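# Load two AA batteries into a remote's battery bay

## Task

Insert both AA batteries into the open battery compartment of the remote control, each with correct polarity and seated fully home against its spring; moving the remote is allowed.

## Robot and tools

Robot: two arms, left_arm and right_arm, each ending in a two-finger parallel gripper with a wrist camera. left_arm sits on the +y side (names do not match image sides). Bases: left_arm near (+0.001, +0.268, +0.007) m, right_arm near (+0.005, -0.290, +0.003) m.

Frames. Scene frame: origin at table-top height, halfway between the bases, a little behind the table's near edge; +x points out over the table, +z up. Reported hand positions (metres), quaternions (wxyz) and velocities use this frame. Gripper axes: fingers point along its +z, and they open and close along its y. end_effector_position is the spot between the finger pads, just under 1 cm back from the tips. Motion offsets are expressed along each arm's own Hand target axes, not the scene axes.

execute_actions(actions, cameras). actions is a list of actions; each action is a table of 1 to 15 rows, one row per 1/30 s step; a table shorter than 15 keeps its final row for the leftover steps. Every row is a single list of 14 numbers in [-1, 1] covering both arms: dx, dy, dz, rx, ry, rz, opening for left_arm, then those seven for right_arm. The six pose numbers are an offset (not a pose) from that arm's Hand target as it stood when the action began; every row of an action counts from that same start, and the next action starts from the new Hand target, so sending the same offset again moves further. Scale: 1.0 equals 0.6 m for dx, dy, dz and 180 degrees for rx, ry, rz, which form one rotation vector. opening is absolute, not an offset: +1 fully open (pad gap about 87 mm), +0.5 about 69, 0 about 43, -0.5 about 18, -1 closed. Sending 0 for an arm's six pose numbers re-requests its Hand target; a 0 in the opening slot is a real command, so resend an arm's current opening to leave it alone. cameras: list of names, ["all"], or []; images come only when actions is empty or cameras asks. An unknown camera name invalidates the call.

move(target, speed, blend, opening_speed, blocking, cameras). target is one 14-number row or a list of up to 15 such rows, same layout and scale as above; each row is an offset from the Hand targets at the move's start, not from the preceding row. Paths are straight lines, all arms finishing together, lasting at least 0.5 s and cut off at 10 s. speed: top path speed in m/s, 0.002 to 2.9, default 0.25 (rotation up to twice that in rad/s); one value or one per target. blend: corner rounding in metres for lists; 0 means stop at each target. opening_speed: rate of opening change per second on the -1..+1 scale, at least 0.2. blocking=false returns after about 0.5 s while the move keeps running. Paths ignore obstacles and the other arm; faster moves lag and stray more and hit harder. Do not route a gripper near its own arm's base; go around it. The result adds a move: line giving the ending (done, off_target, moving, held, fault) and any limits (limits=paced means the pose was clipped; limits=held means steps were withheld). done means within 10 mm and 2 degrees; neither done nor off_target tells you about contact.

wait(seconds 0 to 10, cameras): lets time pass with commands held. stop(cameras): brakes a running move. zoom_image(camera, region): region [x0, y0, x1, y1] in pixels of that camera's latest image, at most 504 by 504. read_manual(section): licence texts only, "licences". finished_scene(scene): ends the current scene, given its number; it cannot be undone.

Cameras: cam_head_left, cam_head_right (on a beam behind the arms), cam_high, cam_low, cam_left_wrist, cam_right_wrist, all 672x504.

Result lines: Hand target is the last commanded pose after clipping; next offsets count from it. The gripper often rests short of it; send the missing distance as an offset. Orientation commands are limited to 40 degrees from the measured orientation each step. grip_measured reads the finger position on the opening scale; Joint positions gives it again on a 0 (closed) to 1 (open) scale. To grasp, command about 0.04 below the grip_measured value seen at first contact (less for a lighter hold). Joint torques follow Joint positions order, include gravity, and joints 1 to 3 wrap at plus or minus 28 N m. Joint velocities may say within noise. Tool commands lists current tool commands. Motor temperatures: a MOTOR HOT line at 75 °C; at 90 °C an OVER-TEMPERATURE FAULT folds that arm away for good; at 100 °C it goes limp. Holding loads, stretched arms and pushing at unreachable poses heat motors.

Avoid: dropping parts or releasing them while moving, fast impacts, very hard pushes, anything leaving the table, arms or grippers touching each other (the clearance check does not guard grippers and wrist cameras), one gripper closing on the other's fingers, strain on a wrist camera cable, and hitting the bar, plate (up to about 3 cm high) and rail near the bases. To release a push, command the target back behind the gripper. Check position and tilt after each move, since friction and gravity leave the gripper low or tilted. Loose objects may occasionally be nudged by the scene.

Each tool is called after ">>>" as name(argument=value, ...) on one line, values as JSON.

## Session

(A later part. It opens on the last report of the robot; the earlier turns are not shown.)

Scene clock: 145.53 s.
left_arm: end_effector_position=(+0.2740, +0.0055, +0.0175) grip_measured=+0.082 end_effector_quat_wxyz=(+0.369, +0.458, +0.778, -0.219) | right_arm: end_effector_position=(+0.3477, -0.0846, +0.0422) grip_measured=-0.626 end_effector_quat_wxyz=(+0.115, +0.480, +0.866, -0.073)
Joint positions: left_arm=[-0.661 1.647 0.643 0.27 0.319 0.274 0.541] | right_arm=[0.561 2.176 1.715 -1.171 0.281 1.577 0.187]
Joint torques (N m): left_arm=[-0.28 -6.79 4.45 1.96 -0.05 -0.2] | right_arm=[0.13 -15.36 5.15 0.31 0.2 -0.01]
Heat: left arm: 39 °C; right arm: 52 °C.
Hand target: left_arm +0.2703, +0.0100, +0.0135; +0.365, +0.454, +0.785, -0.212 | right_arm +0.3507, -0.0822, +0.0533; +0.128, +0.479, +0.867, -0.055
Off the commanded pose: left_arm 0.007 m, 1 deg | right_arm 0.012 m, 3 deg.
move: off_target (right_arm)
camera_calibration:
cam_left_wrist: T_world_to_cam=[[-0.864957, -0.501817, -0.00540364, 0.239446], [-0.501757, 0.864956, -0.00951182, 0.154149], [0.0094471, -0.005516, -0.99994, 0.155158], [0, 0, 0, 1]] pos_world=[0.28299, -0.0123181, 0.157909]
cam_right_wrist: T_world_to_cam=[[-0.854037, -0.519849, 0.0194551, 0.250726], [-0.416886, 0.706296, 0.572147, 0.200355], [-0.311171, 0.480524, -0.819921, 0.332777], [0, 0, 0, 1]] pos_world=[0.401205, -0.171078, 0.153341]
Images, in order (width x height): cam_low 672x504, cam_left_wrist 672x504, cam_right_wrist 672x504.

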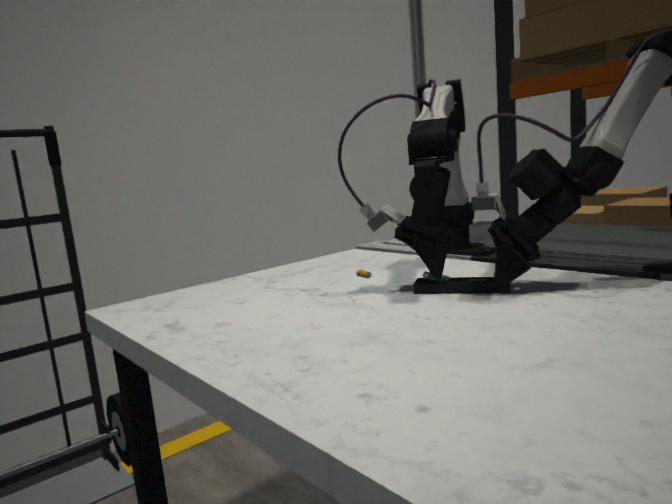

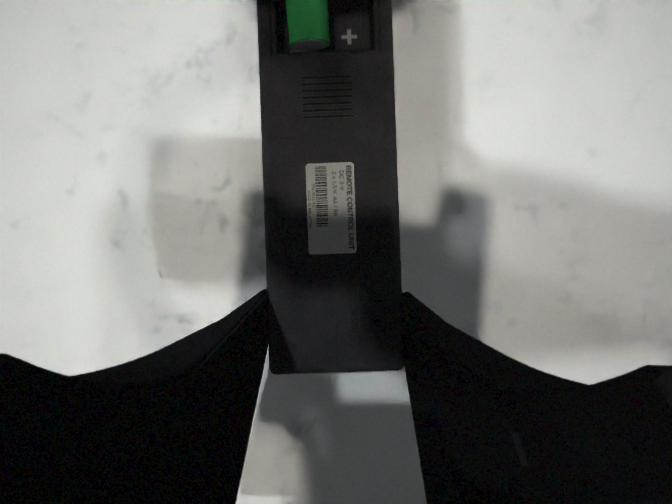

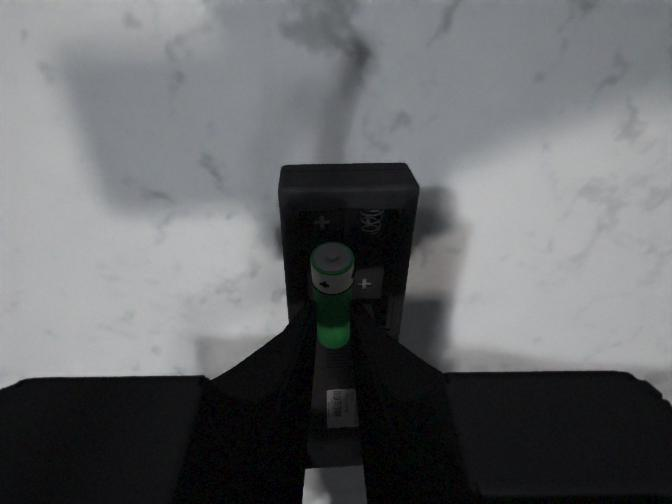

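>>> move(target=[0,0,0,0,0,0,0.02,-0.0128,0.0045,-0.0223,0,0,0,-0.68], speed=0.06, cameras=["cam_right_wrist","cam_left_wrist","cam_low"])

>>> zoom_image(camera="cam_low", region=[390, 235, 520, 305])

>>> zoom_image(camera="cam_left_wrist", region=[240, 0, 420, 100])

Scene clock: 148.97 s.
left_arm: end_effector_position=(+0.2740, +0.0055, +0.0175) grip_measured=+0.082 end_effector_quat_wxyz=(+0.369, +0.458, +0.778, -0.219) | right_arm: end_effector_position=(+0.3426, -0.0878, +0.0447) grip_measured=-0.626 end_effector_quat_wxyz=(+0.109, +0.475, +0.869, -0.084)
Joint positions: left_arm=[-0.661 1.647 0.643 0.27 0.319 0.274 0.541] | right_arm=[0.561 2.176 1.724 -1.204 0.281 1.568 0.187]
Joint torques (N m): left_arm=[-0.28 -6.78 4.46 1.97 -0.06 -0.2] | right_arm=[-0.54 -15.61 9.8 0.06 0.19 -0.02]
Heat: left arm: 39 °C; right arm: 52 °C.
Hand target: left_arm +0.2703, +0.0100, +0.0135; +0.365, +0.454, +0.785, -0.212 | right_arm +0.3546, -0.0841, +0.0684; +0.128, +0.479, +0.867, -0.055
Off the commanded pose: left_arm 0.007 m, 1 deg | right_arm 0.027 m, 4 deg.
move: off_target (right_arm)
camera_calibration:
cam_left_wrist: T_world_to_cam=[[-0.864957, -0.501817, -0.00540364, 0.239446], [-0.501757, 0.864956, -0.00951182, 0.154149], [0.0094471, -0.005516, -0.99994, 0.155158], [0, 0, 0, 1]] pos_world=[0.28299, -0.0123181, 0.157909]
cam_right_wrist: T_world_to_cam=[[-0.848982, -0.526438, 0.0457404, 0.241154], [-0.409938, 0.71077, 0.571626, 0.197135], [-0.333437, 0.46655, -0.819238, 0.341148], [0, 0, 0, 1]] pos_world=[0.3993, -0.172328, 0.155763]
Images, in order (width x height): cam_low 672x504, cam_left_wrist 672x504, cam_right_wrist 672x504.

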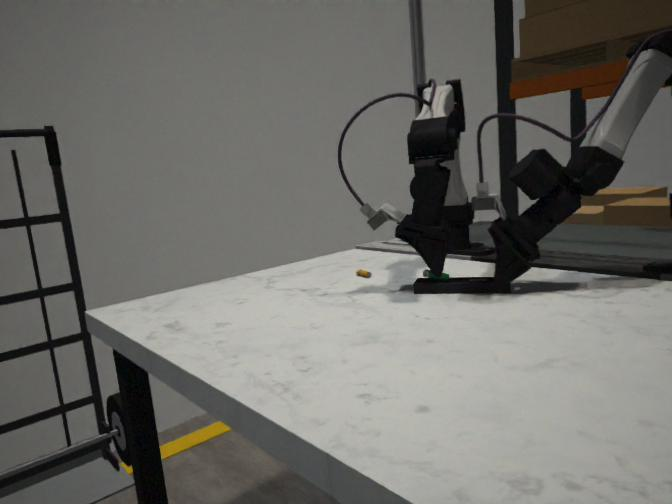

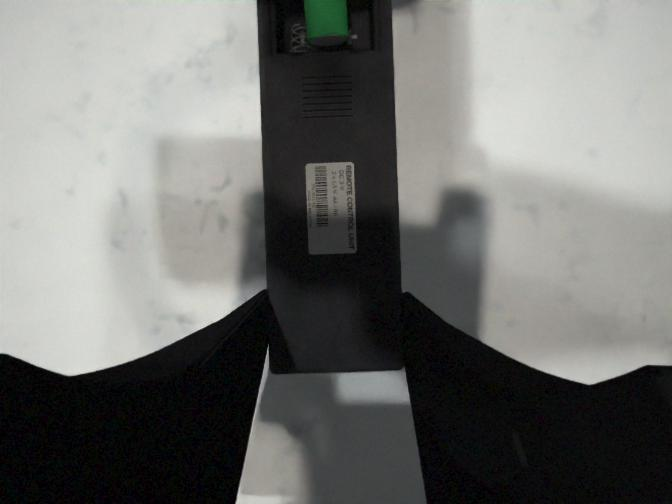

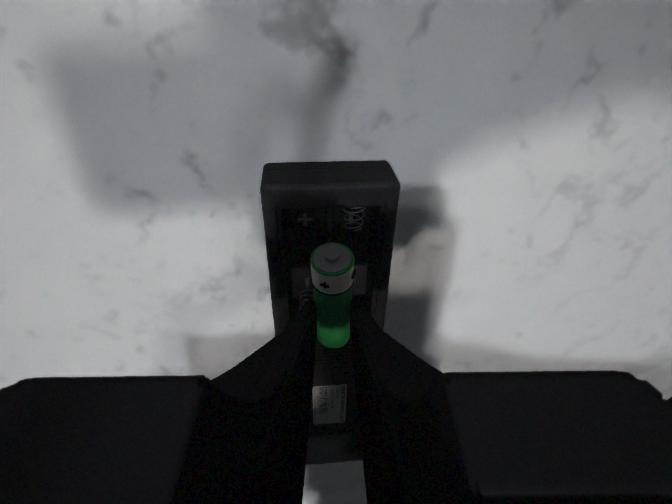

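Scaled by 3.877 from the camera's 672x504 image, which has a finer 960x720 frame.

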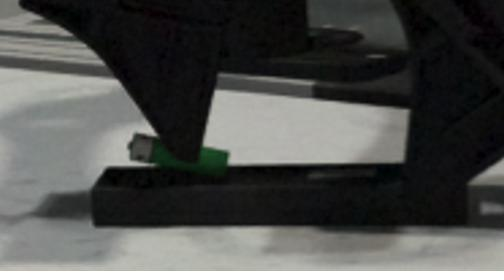

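Scaled by 2.800 from the camera's 672x504 image, which has a finer 960x720 frame.

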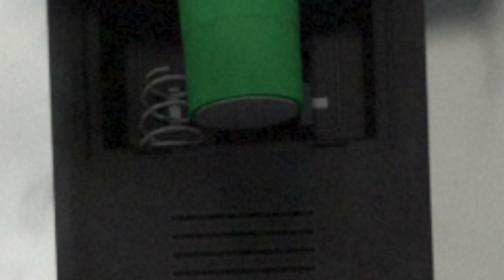

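>>> move(target=[[0,0,0,0,0,0,0.02,-0.0277,-0.0037,-0.096,0,0,0,-0.68],[0,0,0,0,0,0,0.02,0.0088,-0.0037,0.0223,0,0,0,-0.68]], speed=0.1, cameras=["cam_right_wrist","cam_left_wrist","cam_low"])

>>> zoom_image(camera="cam_low", region=[390, 235, 520, 305])

>>> zoom_image(camera="cam_left_wrist", region=[240, 0, 420, 100])

Scene clock: 153.57 s.
left_arm: end_effector_position=(+0.2740, +0.0055, +0.0175) grip_measured=+0.082 end_effector_quat_wxyz=(+0.369, +0.458, +0.778, -0.219) | right_arm: end_effector_position=(+0.3497, -0.0835, +0.0516) grip_measured=-0.626 end_effector_quat_wxyz=(+0.121, +0.478, +0.868, -0.063)
Joint positions: left_arm=[-0.661 1.647 0.643 0.27 0.319 0.274 0.541] | right_arm=[0.561 2.153 1.717 -1.17 0.281 1.568 0.187]
Joint torques (N m): left_arm=[-0.27 -6.76 4.45 1.96 -0.05 -0.2] | right_arm=[-0.13 -13.04 5.56 0.34 0.2 0.02]
Heat: left arm: 39 °C; right arm: 52 °C.
Hand target: left_arm +0.2703, +0.0100, +0.0135; +0.365, +0.454, +0.785, -0.212 | right_arm +0.3524, -0.0839, +0.0541; +0.128, +0.479, +0.867, -0.055
Off the commanded pose: left_arm 0.007 m, 1 deg | right_arm 0.004 m, 1 deg.
move: done
camera_calibration:
cam_left_wrist: T_world_to_cam=[[-0.864957, -0.501817, -0.00540364, 0.239446], [-0.501757, 0.864956, -0.00951182, 0.154149], [0.0094471, -0.005516, -0.99994, 0.155158], [0, 0, 0, 1]] pos_world=[0.28299, -0.0123181, 0.157909]
cam_right_wrist: T_world_to_cam=[[-0.850103, -0.5266, -0.00418668, 0.251974], [-0.433786, 0.695719, 0.572542, 0.200064], [-0.298588, 0.488536, -0.819865, 0.336773], [0, 0, 0, 1]] pos_world=[0.401545, -0.171025, 0.162618]
Images, in order (width x height): cam_low 672x504, cam_left_wrist 672x504, cam_right_wrist 672x504.

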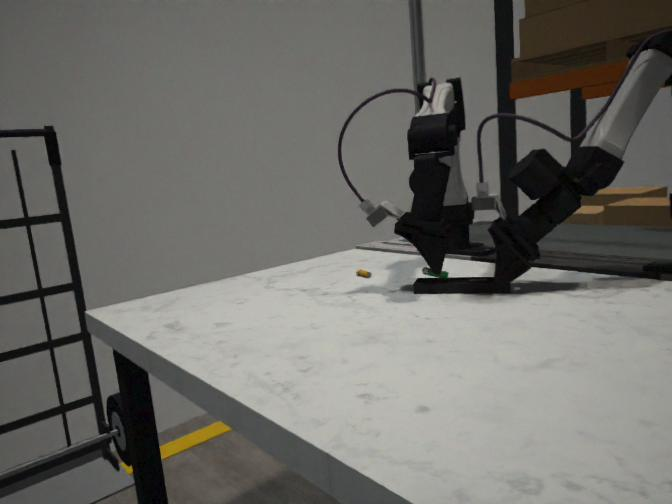

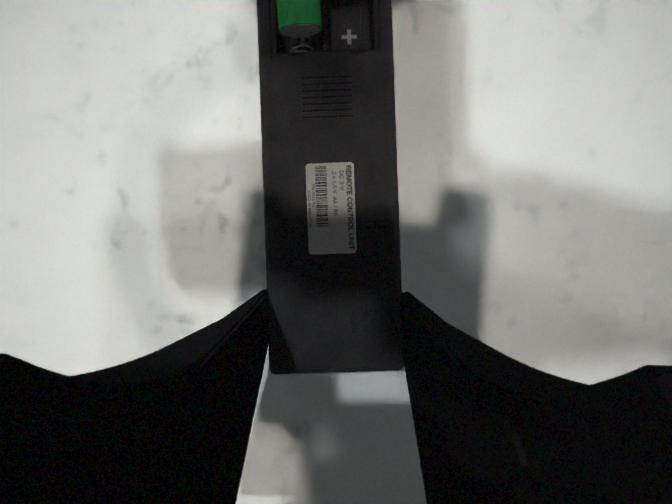

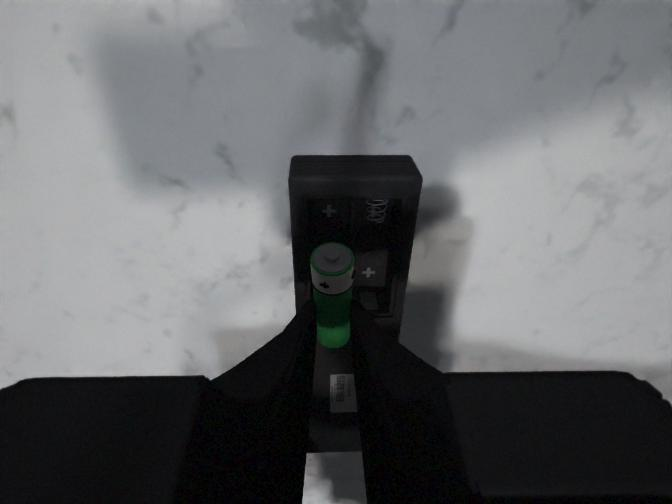

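Scaled by 3.877 from the camera's 672x504 image, which has a finer 960x720 frame.

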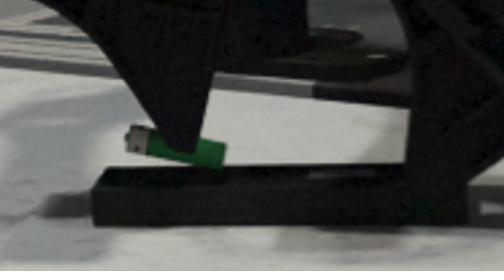

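Scaled by 2.800 from the camera's 672x504 image, which has a finer 960x720 frame.

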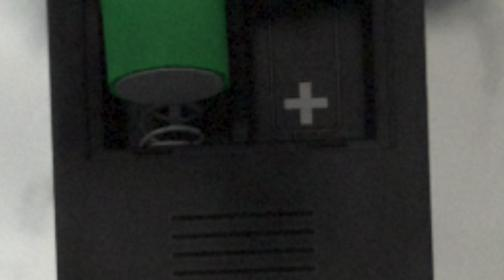

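>>> move(target=[0,0,0,0,0,0,0.02,0.0085,0.0012,0.0235,0,0,0,-0.68], speed=0.04, cameras=["cam_right_wrist","cam_left_wrist","cam_low"])

>>> zoom_image(camera="cam_low", region=[390, 235, 520, 305])

>>> zoom_image(camera="cam_left_wrist", region=[240, 0, 420, 100])

>>> zoom_image(camera="cam_right_wrist", region=[230, 130, 430, 380])

Scene clock: 156.00 s.
left_arm: end_effector_position=(+0.2740, +0.0055, +0.0175) grip_measured=+0.082 end_effector_quat_wxyz=(+0.369, +0.458, +0.778, -0.219) | right_arm: end_effector_position=(+0.3493, -0.0836, +0.0428) grip_measured=-0.626 end_effector_quat_wxyz=(+0.122, +0.479, +0.867, -0.061)
Joint positions: left_arm=[-0.661 1.647 0.643 0.27 0.319 0.274 0.541] | right_arm=[0.561 2.153 1.682 -1.13 0.281 1.568 0.187]
Joint torques (N m): left_arm=[-0.28 -6.78 4.46 1.97 -0.06 -0.2] | right_arm=[-0.17 -11.37 5.31 0.47 0.19 0.05]
Heat: left arm: 39 °C; right arm: 52 °C.
Hand target: left_arm +0.2703, +0.0100, +0.0135; +0.365, +0.454, +0.785, -0.212 | right_arm +0.3527, -0.0824, +0.0391; +0.128, +0.479, +0.867, -0.055
Off the commanded pose: left_arm 0.007 m, 1 deg | right_arm 0.005 m, 1 deg.
move: done
camera_calibration:
cam_left_wrist: T_world_to_cam=[[-0.864957, -0.501817, -0.00540364, 0.239446], [-0.501757, 0.864956, -0.00951182, 0.154149], [0.0094471, -0.005516, -0.99994, 0.155158], [0, 0, 0, 1]] pos_world=[0.28299, -0.0123181, 0.157909]
cam_right_wrist: T_world_to_cam=[[-0.850097, -0.526552, -0.00885806, 0.251892], [-0.436023, 0.694309, 0.572554, 0.205607], [-0.295329, 0.490589, -0.819819, 0.328613], [0, 0, 0, 1]] pos_world=[0.400831, -0.171334, 0.153913]
Images, in order (width x height): cam_low 672x504, cam_left_wrist 672x504, cam_right_wrist 672x504.

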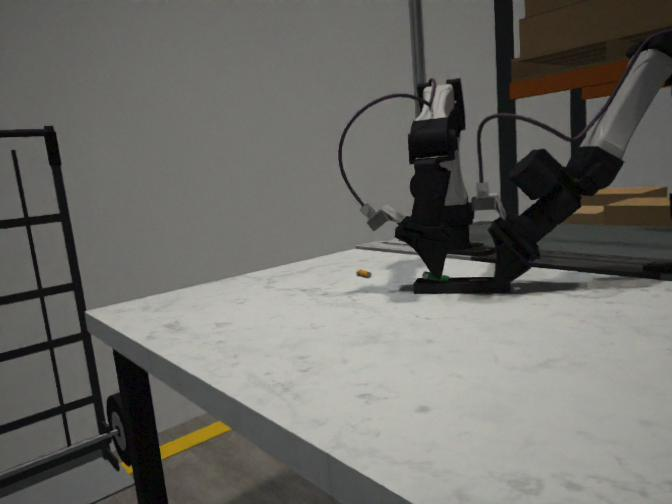

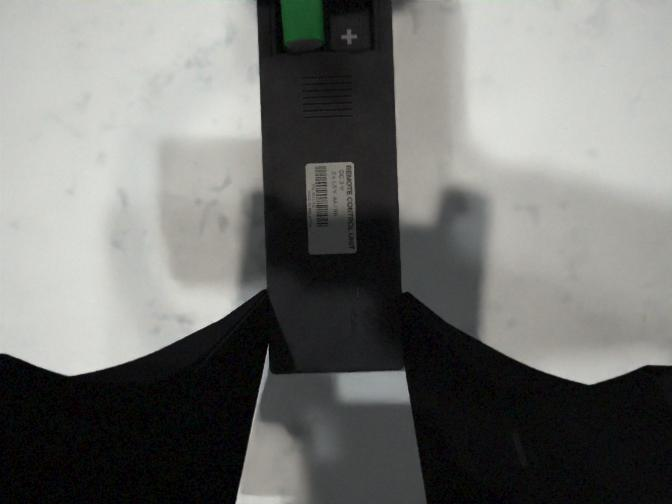

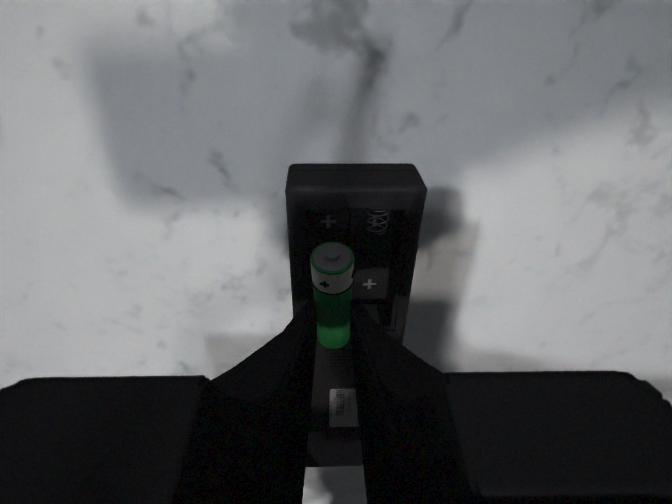

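Scaled by 3.877 from the camera's 672x504 image, which has a finer 960x720 frame.

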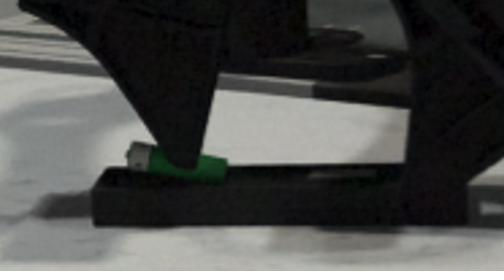

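Scaled by 2.800 from the camera's 672x504 image, which has a finer 960x720 frame.

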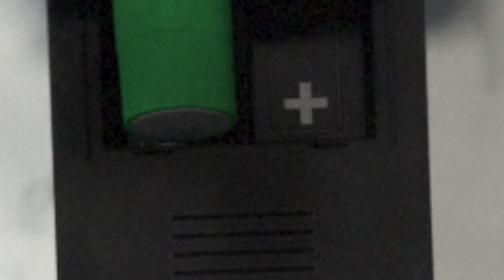

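Scaled by 2.016 from the camera's 672x504 image, which has a finer 960x720 frame.

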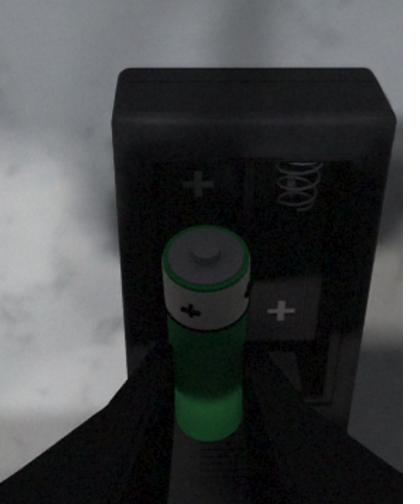

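>>> move(target=[0,0,0,0,0,0,0.02,0.0046,0.0017,0.016,0,0.07,0,-0.68], speed=0.04, cameras=["cam_right_wrist","cam_left_wrist","cam_low"])

>>> zoom_image(camera="cam_low", region=[390, 235, 520, 305])

>>> zoom_image(camera="cam_left_wrist", region=[240, 0, 420, 100])

>>> zoom_image(camera="cam_right_wrist", region=[230, 130, 430, 380])

Scene clock: 160.43 s.
left_arm: end_effector_position=(+0.2747, +0.0058, +0.0175) grip_measured=+0.082 end_effector_quat_wxyz=(+0.370, +0.457, +0.779, -0.217) | right_arm: end_effector_position=(+0.3510, -0.0844, +0.0382) grip_measured=-0.626 end_effector_quat_wxyz=(+0.038, +0.481, +0.876, -0.010)
Joint positions: left_arm=[-0.661 1.647 0.643 0.272 0.315 0.272 0.541] | right_arm=[0.47 2.16 1.667 -1.093 0.086 1.474 0.187]
Joint torques (N m): left_arm=[-0.28 -6.78 4.45 1.95 -0.01 -0.18] | right_arm=[-0.46 -10.18 5.23 0.53 -0.1 0.04]
Heat: left arm: 40 °C; right arm: 51 °C.
Hand target: left_arm +0.2703, +0.0100, +0.0136; +0.365, +0.454, +0.785, -0.211 | right_arm +0.3538, -0.0817, +0.0292; +0.032, +0.482, +0.875, -0.002
Off the commanded pose: left_arm 0.007 m, 1 deg | right_arm 0.010 m, 1 deg.
move: done
camera_calibration:
cam_left_wrist: T_world_to_cam=[[-0.862612, -0.505817, -0.00710119, 0.239631], [-0.505751, 0.862629, -0.00930125, 0.155346], [0.0108304, -0.00443193, -0.999932, 0.154773], [0, 0, 0, 1]] pos_world=[0.283598, -0.0121112, 0.157909]
cam_right_wrist: T_world_to_cam=[[-0.847992, -0.529805, -0.0147155, 0.252073], [-0.375472, 0.58091, 0.722194, 0.173], [-0.374074, 0.61794, -0.691534, 0.359219], [0, 0, 0, 1]] pos_world=[0.413087, -0.188924, 0.127182]
Images, in order (width x height): cam_low 672x504, cam_left_wrist 672x504, cam_right_wrist 672x504.

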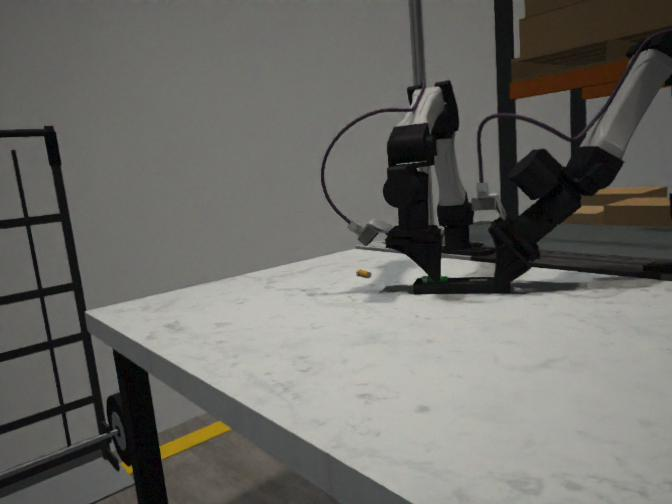

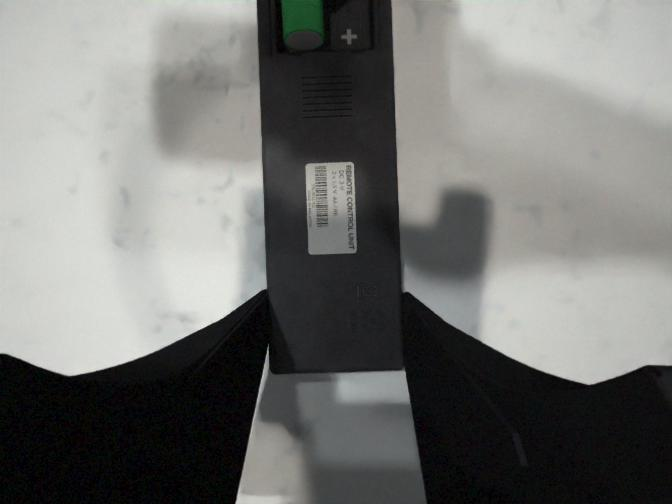

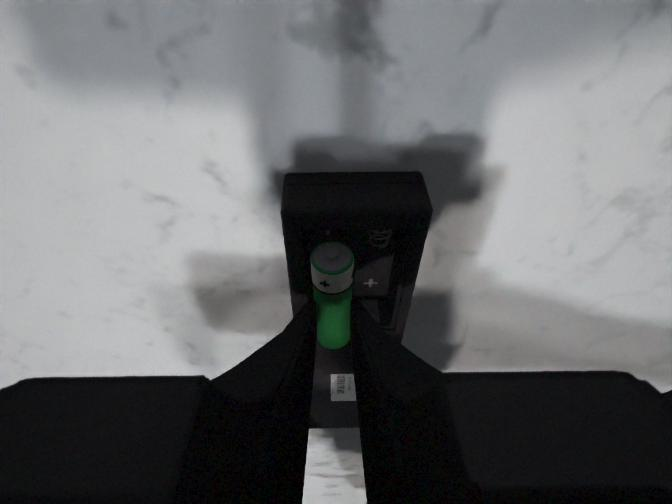

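Scaled by 3.877 from the camera's 672x504 image, which has a finer 960x720 frame.

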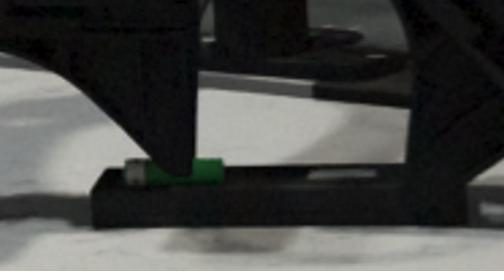

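Scaled by 2.800 from the camera's 672x504 image, which has a finer 960x720 frame.

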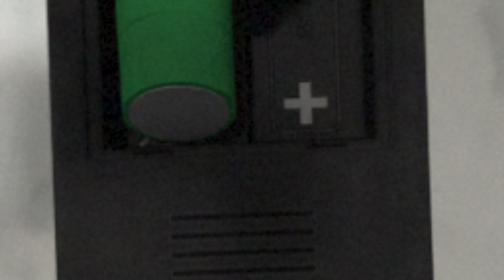

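Scaled by 2.016 from the camera's 672x504 image, which has a finer 960x720 frame.

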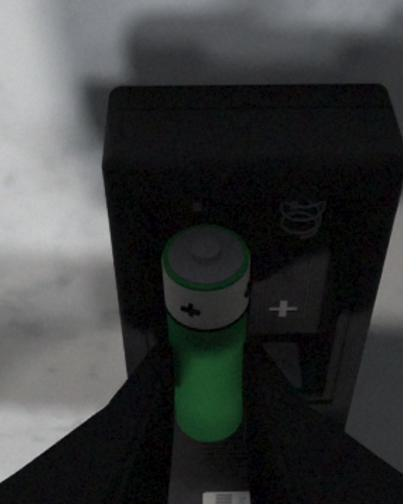

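>>> move(target=[0,0,0,0,0,0,0.02,0,0,-0.01,0,0,0,-0.45], speed=0.04, opening_speed=0.3, cameras=["cam_right_wrist","cam_left_wrist","cam_low"])

>>> zoom_image(camera="cam_low", region=[390, 235, 520, 305])

>>> zoom_image(camera="cam_left_wrist", region=[240, 0, 420, 100])

>>> zoom_image(camera="cam_right_wrist", region=[230, 130, 430, 380])

Scene clock: 162.87 s.
left_arm: end_effector_position=(+0.2747, +0.0058, +0.0175) grip_measured=+0.082 end_effector_quat_wxyz=(+0.370, +0.457, +0.779, -0.217) | right_arm: end_effector_position=(+0.3513, -0.0843, +0.0379) grip_measured=-0.450 end_effector_quat_wxyz=(+0.038, +0.481, +0.876, -0.009)
Joint positions: left_arm=[-0.661 1.647 0.643 0.272 0.315 0.272 0.541] | right_arm=[0.47 2.16 1.667 -1.092 0.086 1.473 0.275]
Joint torques (N m): left_arm=[-0.28 -6.78 4.46 1.96 -0.01 -0.18] | right_arm=[-0.5 -10.76 6.63 0.33 -0.09 0.02]
Heat: left arm: 40 °C; right arm: 51 °C.
Hand target: left_arm +0.2703, +0.0100, +0.0136; +0.365, +0.454, +0.785, -0.211 | right_arm +0.3535, -0.0815, +0.0352; +0.032, +0.482, +0.875, -0.002
Off the commanded pose: left_arm 0.007 m, 1 deg | right_arm 0.004 m, 1 deg.
move: done
camera_calibration:
cam_left_wrist: T_world_to_cam=[[-0.862612, -0.505817, -0.00710119, 0.239631], [-0.505751, 0.862629, -0.00930125, 0.155346], [0.0108304, -0.00443193, -0.999932, 0.154773], [0, 0, 0, 1]] pos_world=[0.283598, -0.0121112, 0.157909]
cam_right_wrist: T_world_to_cam=[[-0.847576, -0.53045, -0.0154039, 0.252168], [-0.37639, 0.580443, 0.722091, 0.173577], [-0.374093, 0.617825, -0.691626, 0.35906], [0, 0, 0, 1]] pos_world=[0.413386, -0.188825, 0.126882]
Images, in order (width x height): cam_low 672x504, cam_left_wrist 672x504, cam_right_wrist 672x504.

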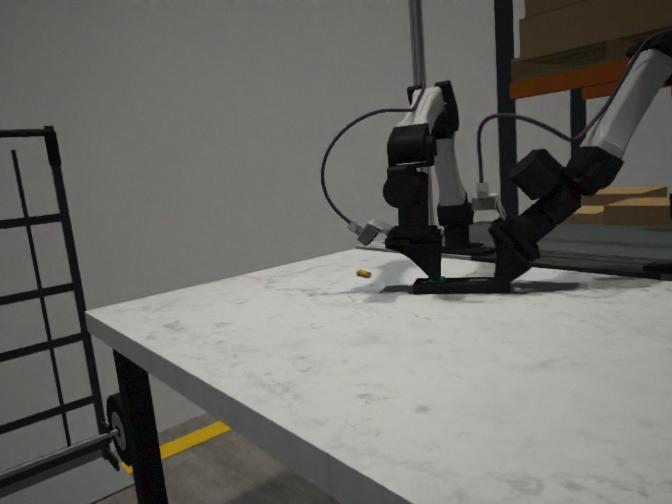

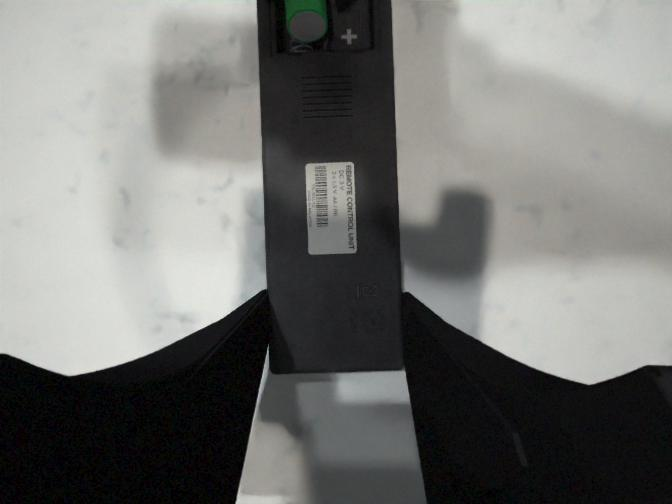

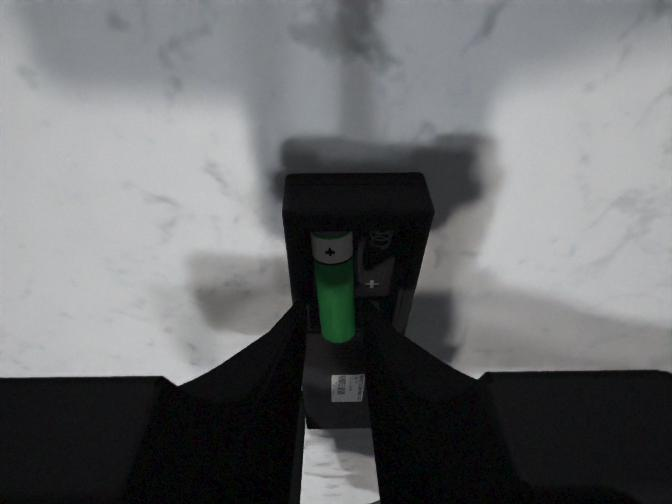

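Scaled by 3.877 from the camera's 672x504 image, which has a finer 960x720 frame.

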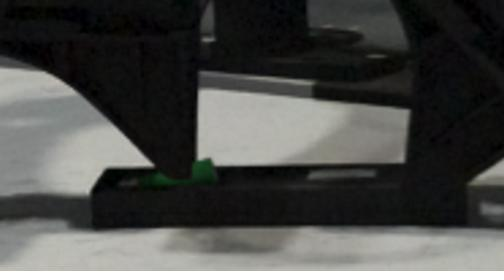

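Scaled by 2.800 from the camera's 672x504 image, which has a finer 960x720 frame.

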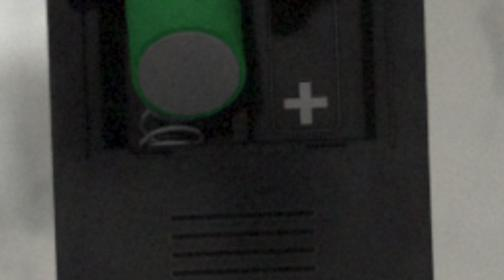

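Scaled by 2.016 from the camera's 672x504 image, which has a finer 960x720 frame.

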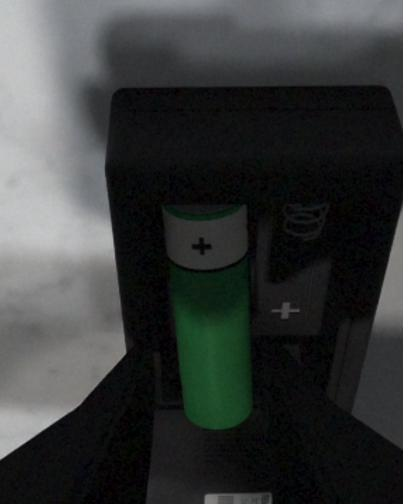

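>>> move(target=[[0,0,0,0,0,0,0.02,-0.0055,0,-0.083,0,0.02,0,-0.45],[0,0,0,0,0,0,0.02,0.031,0,-0.083,0,0.02,0,-1],[0,0,0,0,0,0,0.02,0.031,0,-0.04,0,0.02,0,-1]], speed=0.08, opening_speed=1, cameras=["cam_right_wrist","cam_left_wrist","cam_low"])

>>> zoom_image(camera="cam_low", region=[390, 235, 520, 305])

>>> zoom_image(camera="cam_left_wrist", region=[240, 0, 420, 100])

>>> zoom_image(camera="cam_right_wrist", region=[230, 130, 430, 380])

Scene clock: 171.33 s.
left_arm: end_effector_position=(+0.2747, +0.0058, +0.0175) grip_measured=+0.082 end_effector_quat_wxyz=(+0.370, +0.457, +0.779, -0.217) | right_arm: end_effector_position=(+0.3420, -0.0685, +0.0570) grip_measured=-1.000 end_effector_quat_wxyz=(+0.008, +0.480, +0.877, +0.002)
Joint positions: left_arm=[-0.661 1.647 0.643 0.272 0.315 0.272 0.541] | right_arm=[0.488 2.16 1.734 -1.175 0.022 1.489 0]
Joint torques (N m): left_arm=[-0.29 -6.78 4.45 1.95 -0.01 -0.18] | right_arm=[-0.16 -12.64 5.44 0.33 -0.12 0.1]
Heat: left arm: 40 °C; right arm: 50 °C.
Hand target: left_arm +0.2703, +0.0100, +0.0136; +0.365, +0.454, +0.785, -0.211 | right_arm +0.3422, -0.0650, +0.0580; +0.004, +0.482, +0.876, +0.013
Off the commanded pose: left_arm 0.007 m, 1 deg | right_arm 0.004 m, 1 deg.
move: done; target 2's new opening was sent with right_arm's hand 0.016 m and 3 deg from that target
camera_calibration:
cam_left_wrist: T_world_to_cam=[[-0.862612, -0.505817, -0.00710119, 0.239631], [-0.505751, 0.862629, -0.00930125, 0.155346], [0.0108304, -0.00443193, -0.999932, 0.154773], [0, 0, 0, 1]] pos_world=[0.283598, -0.0121112, 0.157909]
cam_right_wrist: T_world_to_cam=[[-0.846267, -0.532731, -0.00543878, 0.25177], [-0.346694, 0.542931, 0.764872, 0.131954], [-0.404518, 0.649172, -0.64416, 0.368878], [0, 0, 0, 1]] pos_world=[0.40803, -0.176981, 0.138058]
Images, in order (width x height): cam_low 672x504, cam_left_wrist 672x504, cam_right_wrist 672x504.

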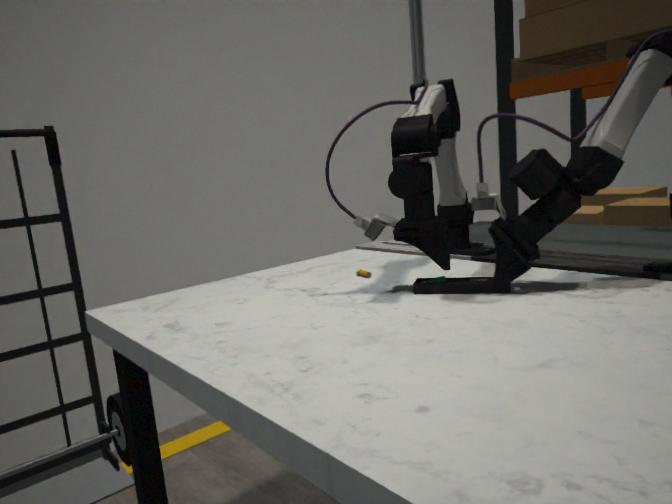

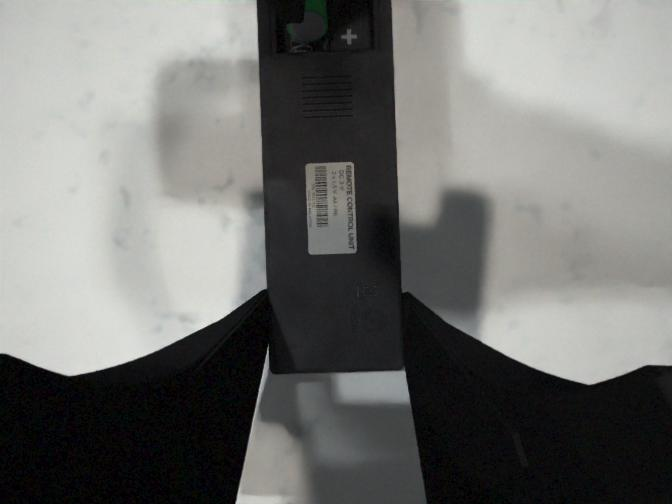

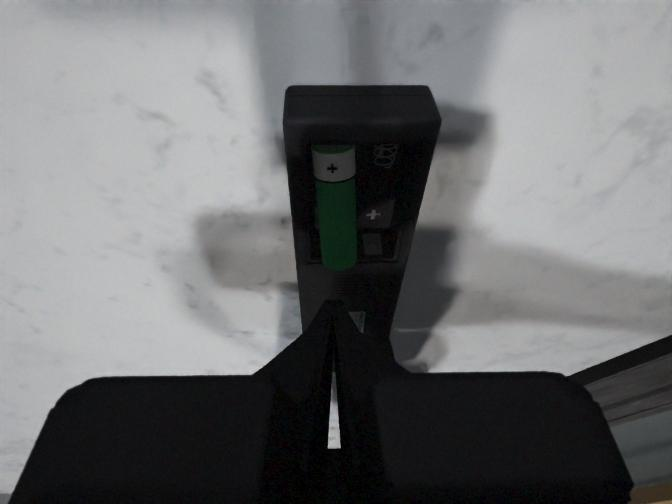

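Scaled by 3.877 from the camera's 672x504 image, which has a finer 960x720 frame.

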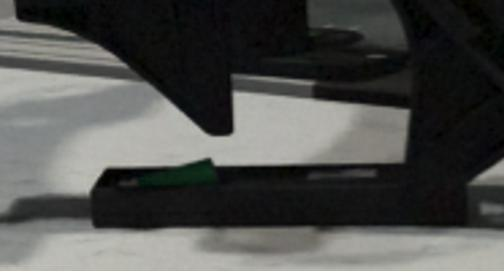

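Scaled by 2.800 from the camera's 672x504 image, which has a finer 960x720 frame.

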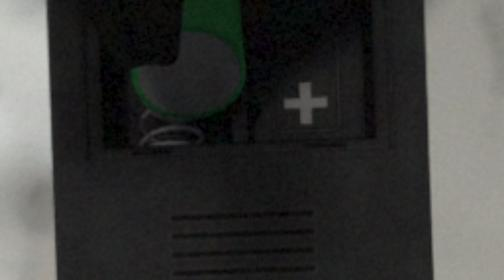

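Scaled by 2.016 from the camera's 672x504 image, which has a finer 960x720 frame.

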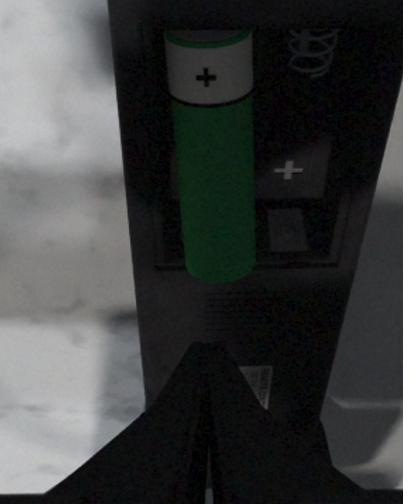

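>>> move(target=[[0,0,0,0,0,0,0.02,-0.010,-0.002,-0.005,0,0,0,-1],[0,0,0,0,0,0,0.02,-0.010,-0.002,0.05,0,0,0,-1]], speed=0.04, cameras=["cam_right_wrist","cam_left_wrist","cam_low"])

>>> zoom_image(camera="cam_low", region=[390, 235, 520, 305])

>>> zoom_image(camera="cam_left_wrist", region=[240, 0, 420, 100])

>>> zoom_image(camera="cam_right_wrist", region=[230, 130, 430, 380])

Scene clock: 174.70 s.
left_arm: end_effector_position=(+0.2747, +0.0059, +0.0175) grip_measured=+0.082 end_effector_quat_wxyz=(+0.370, +0.457, +0.779, -0.217) | right_arm: end_effector_position=(+0.3372, -0.0677, +0.0398) grip_measured=-1.000 end_effector_quat_wxyz=(-0.008, +0.480, +0.877, +0.012)
Joint positions: left_arm=[-0.661 1.647 0.643 0.272 0.314 0.272 0.541] | right_arm=[0.479 2.16 1.659 -1.101 -0.015 1.48 0]
Joint torques (N m): left_arm=[-0.28 -6.78 4.46 1.96 0 -0.18] | right_arm=[-0.64 -10.24 4.49 0.7 0.17 0.03]
Heat: left arm: 40 °C; right arm: 50 °C.
Hand target: left_arm +0.2703, +0.0100, +0.0136; +0.365, +0.454, +0.785, -0.212 | right_arm +0.3451, -0.0701, +0.0280; +0.004, +0.482, +0.876, +0.013
Off the commanded pose: left_arm 0.007 m, 1 deg | right_arm 0.014 m, 2 deg.
move: off_target (right_arm)
camera_calibration:
cam_left_wrist: T_world_to_cam=[[-0.862361, -0.506244, -0.00705858, 0.239634], [-0.50618, 0.862379, -0.00916853, 0.155494], [0.0107287, -0.00433367, -0.999933, 0.154802], [0, 0, 0, 1]] pos_world=[0.283698, -0.0121105, 0.157909]
cam_right_wrist: T_world_to_cam=[[-0.846367, -0.532558, -0.0067552, 0.248225], [-0.331986, 0.517605, 0.788588, 0.135417], [-0.416472, 0.669677, -0.614885, 0.359553], [0, 0, 0, 1]] pos_world=[0.404789, -0.178683, 0.115972]
Images, in order (width x height): cam_low 672x504, cam_left_wrist 672x504, cam_right_wrist 672x504.

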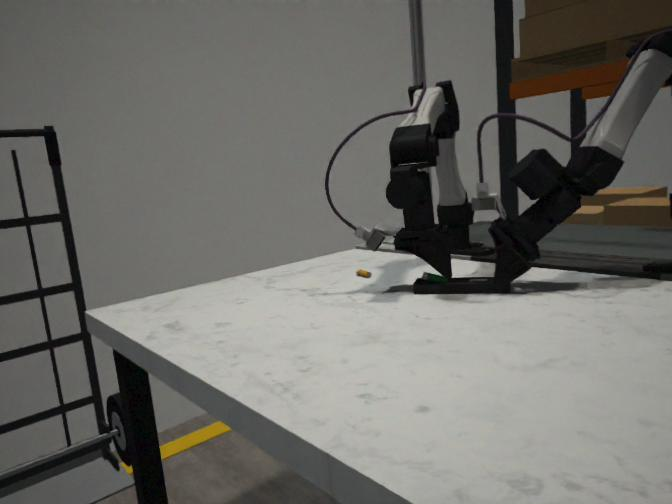

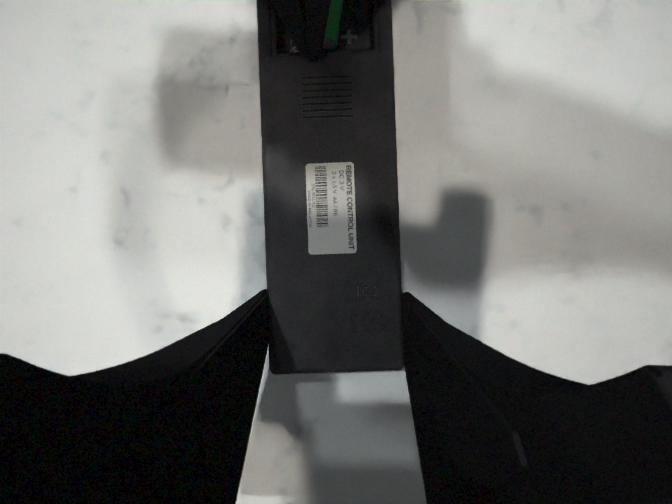

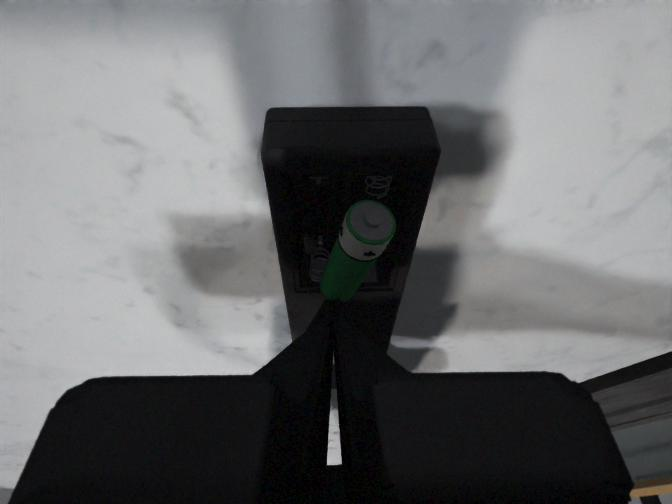

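Scaled by 3.877 from the camera's 672x504 image, which has a finer 960x720 frame.

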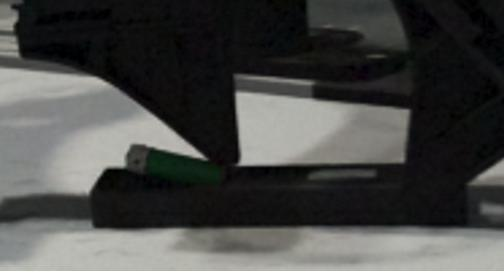

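Scaled by 2.800 from the camera's 672x504 image, which has a finer 960x720 frame.

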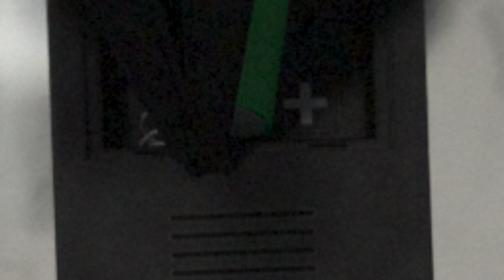

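Scaled by 2.016 from the camera's 672x504 image, which has a finer 960x720 frame.

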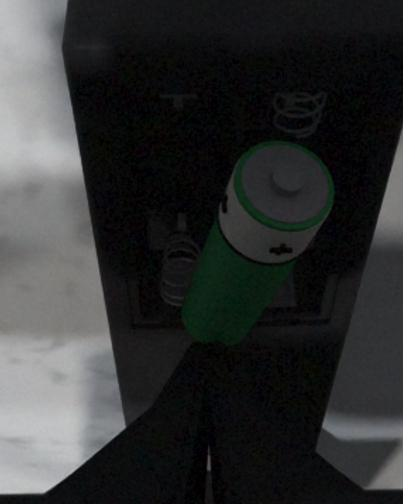

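>>> move(target=[0,0,0,0,0,0,0.02,-0.035,0,-0.12,0,0,0,-0.3], speed=0.08, opening_speed=0.5, cameras=["cam_right_wrist","cam_left_wrist","cam_low"])

>>> zoom_image(camera="cam_low", region=[390, 235, 520, 305])

>>> zoom_image(camera="cam_left_wrist", region=[240, 0, 420, 100])

>>> zoom_image(camera="cam_right_wrist", region=[230, 130, 430, 380])

Scene clock: 177.30 s.
left_arm: end_effector_position=(+0.2747, +0.0059, +0.0175) grip_measured=+0.082 end_effector_quat_wxyz=(+0.370, +0.457, +0.779, -0.217) | right_arm: end_effector_position=(+0.3453, -0.0887, +0.0847) grip_measured=-0.300 end_effector_quat_wxyz=(-0.016, +0.483, +0.876, -0.003)
Joint positions: left_arm=[-0.661 1.647 0.643 0.272 0.314 0.272 0.541] | right_arm=[0.428 2.16 1.84 -1.315 -0.007 1.437 0.35]
Joint torques (N m): left_arm=[-0.28 -6.76 4.45 1.96 0 -0.18] | right_arm=[-0.43 -13.7 9.77 0.1 0.14 0]
Heat: left arm: 40 °C; right arm: 50 °C.
Hand target: left_arm +0.2703, +0.0100, +0.0136; +0.365, +0.454, +0.785, -0.212 | right_arm +0.3548, -0.0892, +0.0998; +0.004, +0.482, +0.876, +0.013
Off the commanded pose: left_arm 0.007 m, 1 deg | right_arm 0.018 m, 3 deg.
move: off_target (right_arm)
camera_calibration:
cam_left_wrist: T_world_to_cam=[[-0.862361, -0.506244, -0.00705858, 0.239634], [-0.50618, 0.862379, -0.00916853, 0.155494], [0.0107287, -0.00433367, -0.999933, 0.154802], [0, 0, 0, 1]] pos_world=[0.283698, -0.0121105, 0.157909]
cam_right_wrist: T_world_to_cam=[[-0.849659, -0.526671, 0.0263864, 0.242943], [-0.3072, 0.535024, 0.787005, 0.106596], [-0.42861, 0.660581, -0.616382, 0.408043], [0, 0, 0, 1]] pos_world=[0.414056, -0.198626, 0.161208]
Images, in order (width x height): cam_low 672x504, cam_left_wrist 672x504, cam_right_wrist 672x504.

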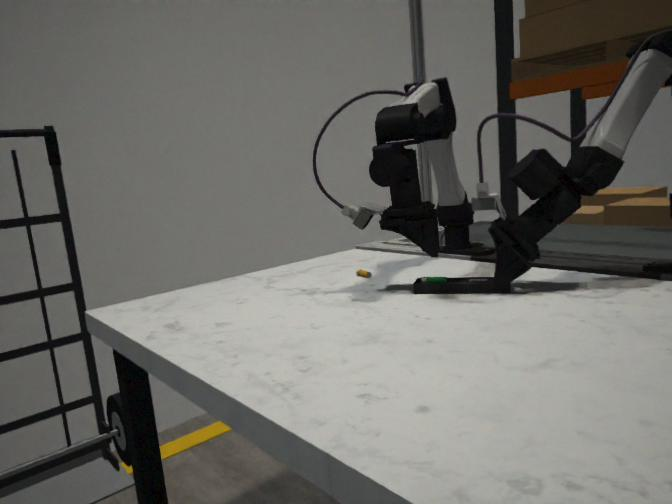

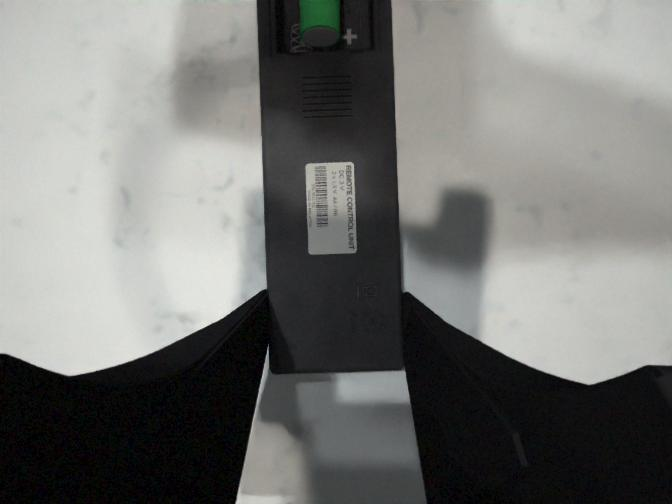

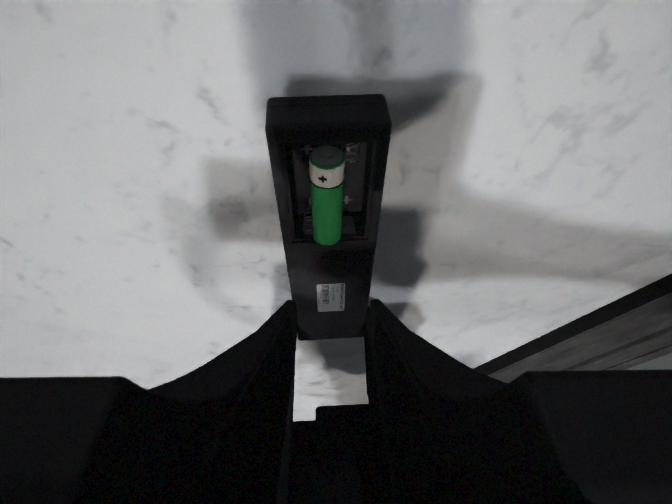

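Scaled by 3.877 from the camera's 672x504 image, which has a finer 960x720 frame.

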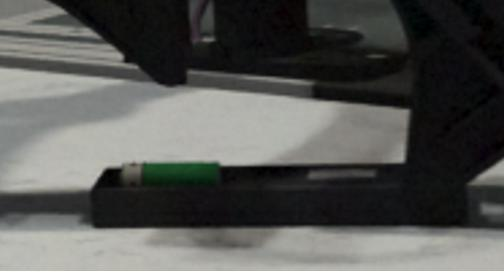

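Scaled by 2.800 from the camera's 672x504 image, which has a finer 960x720 frame.

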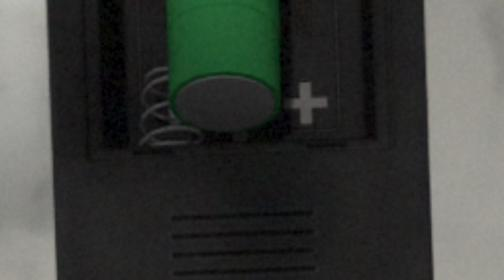

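Scaled by 2.016 from the camera's 672x504 image, which has a finer 960x720 frame.

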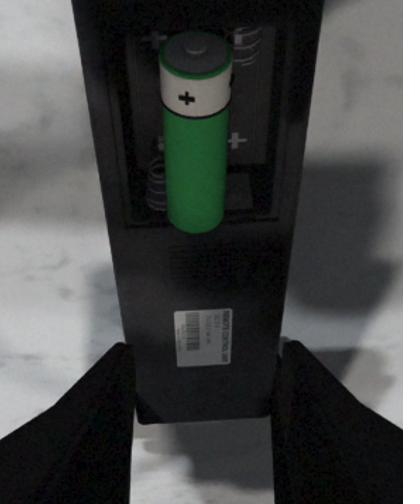

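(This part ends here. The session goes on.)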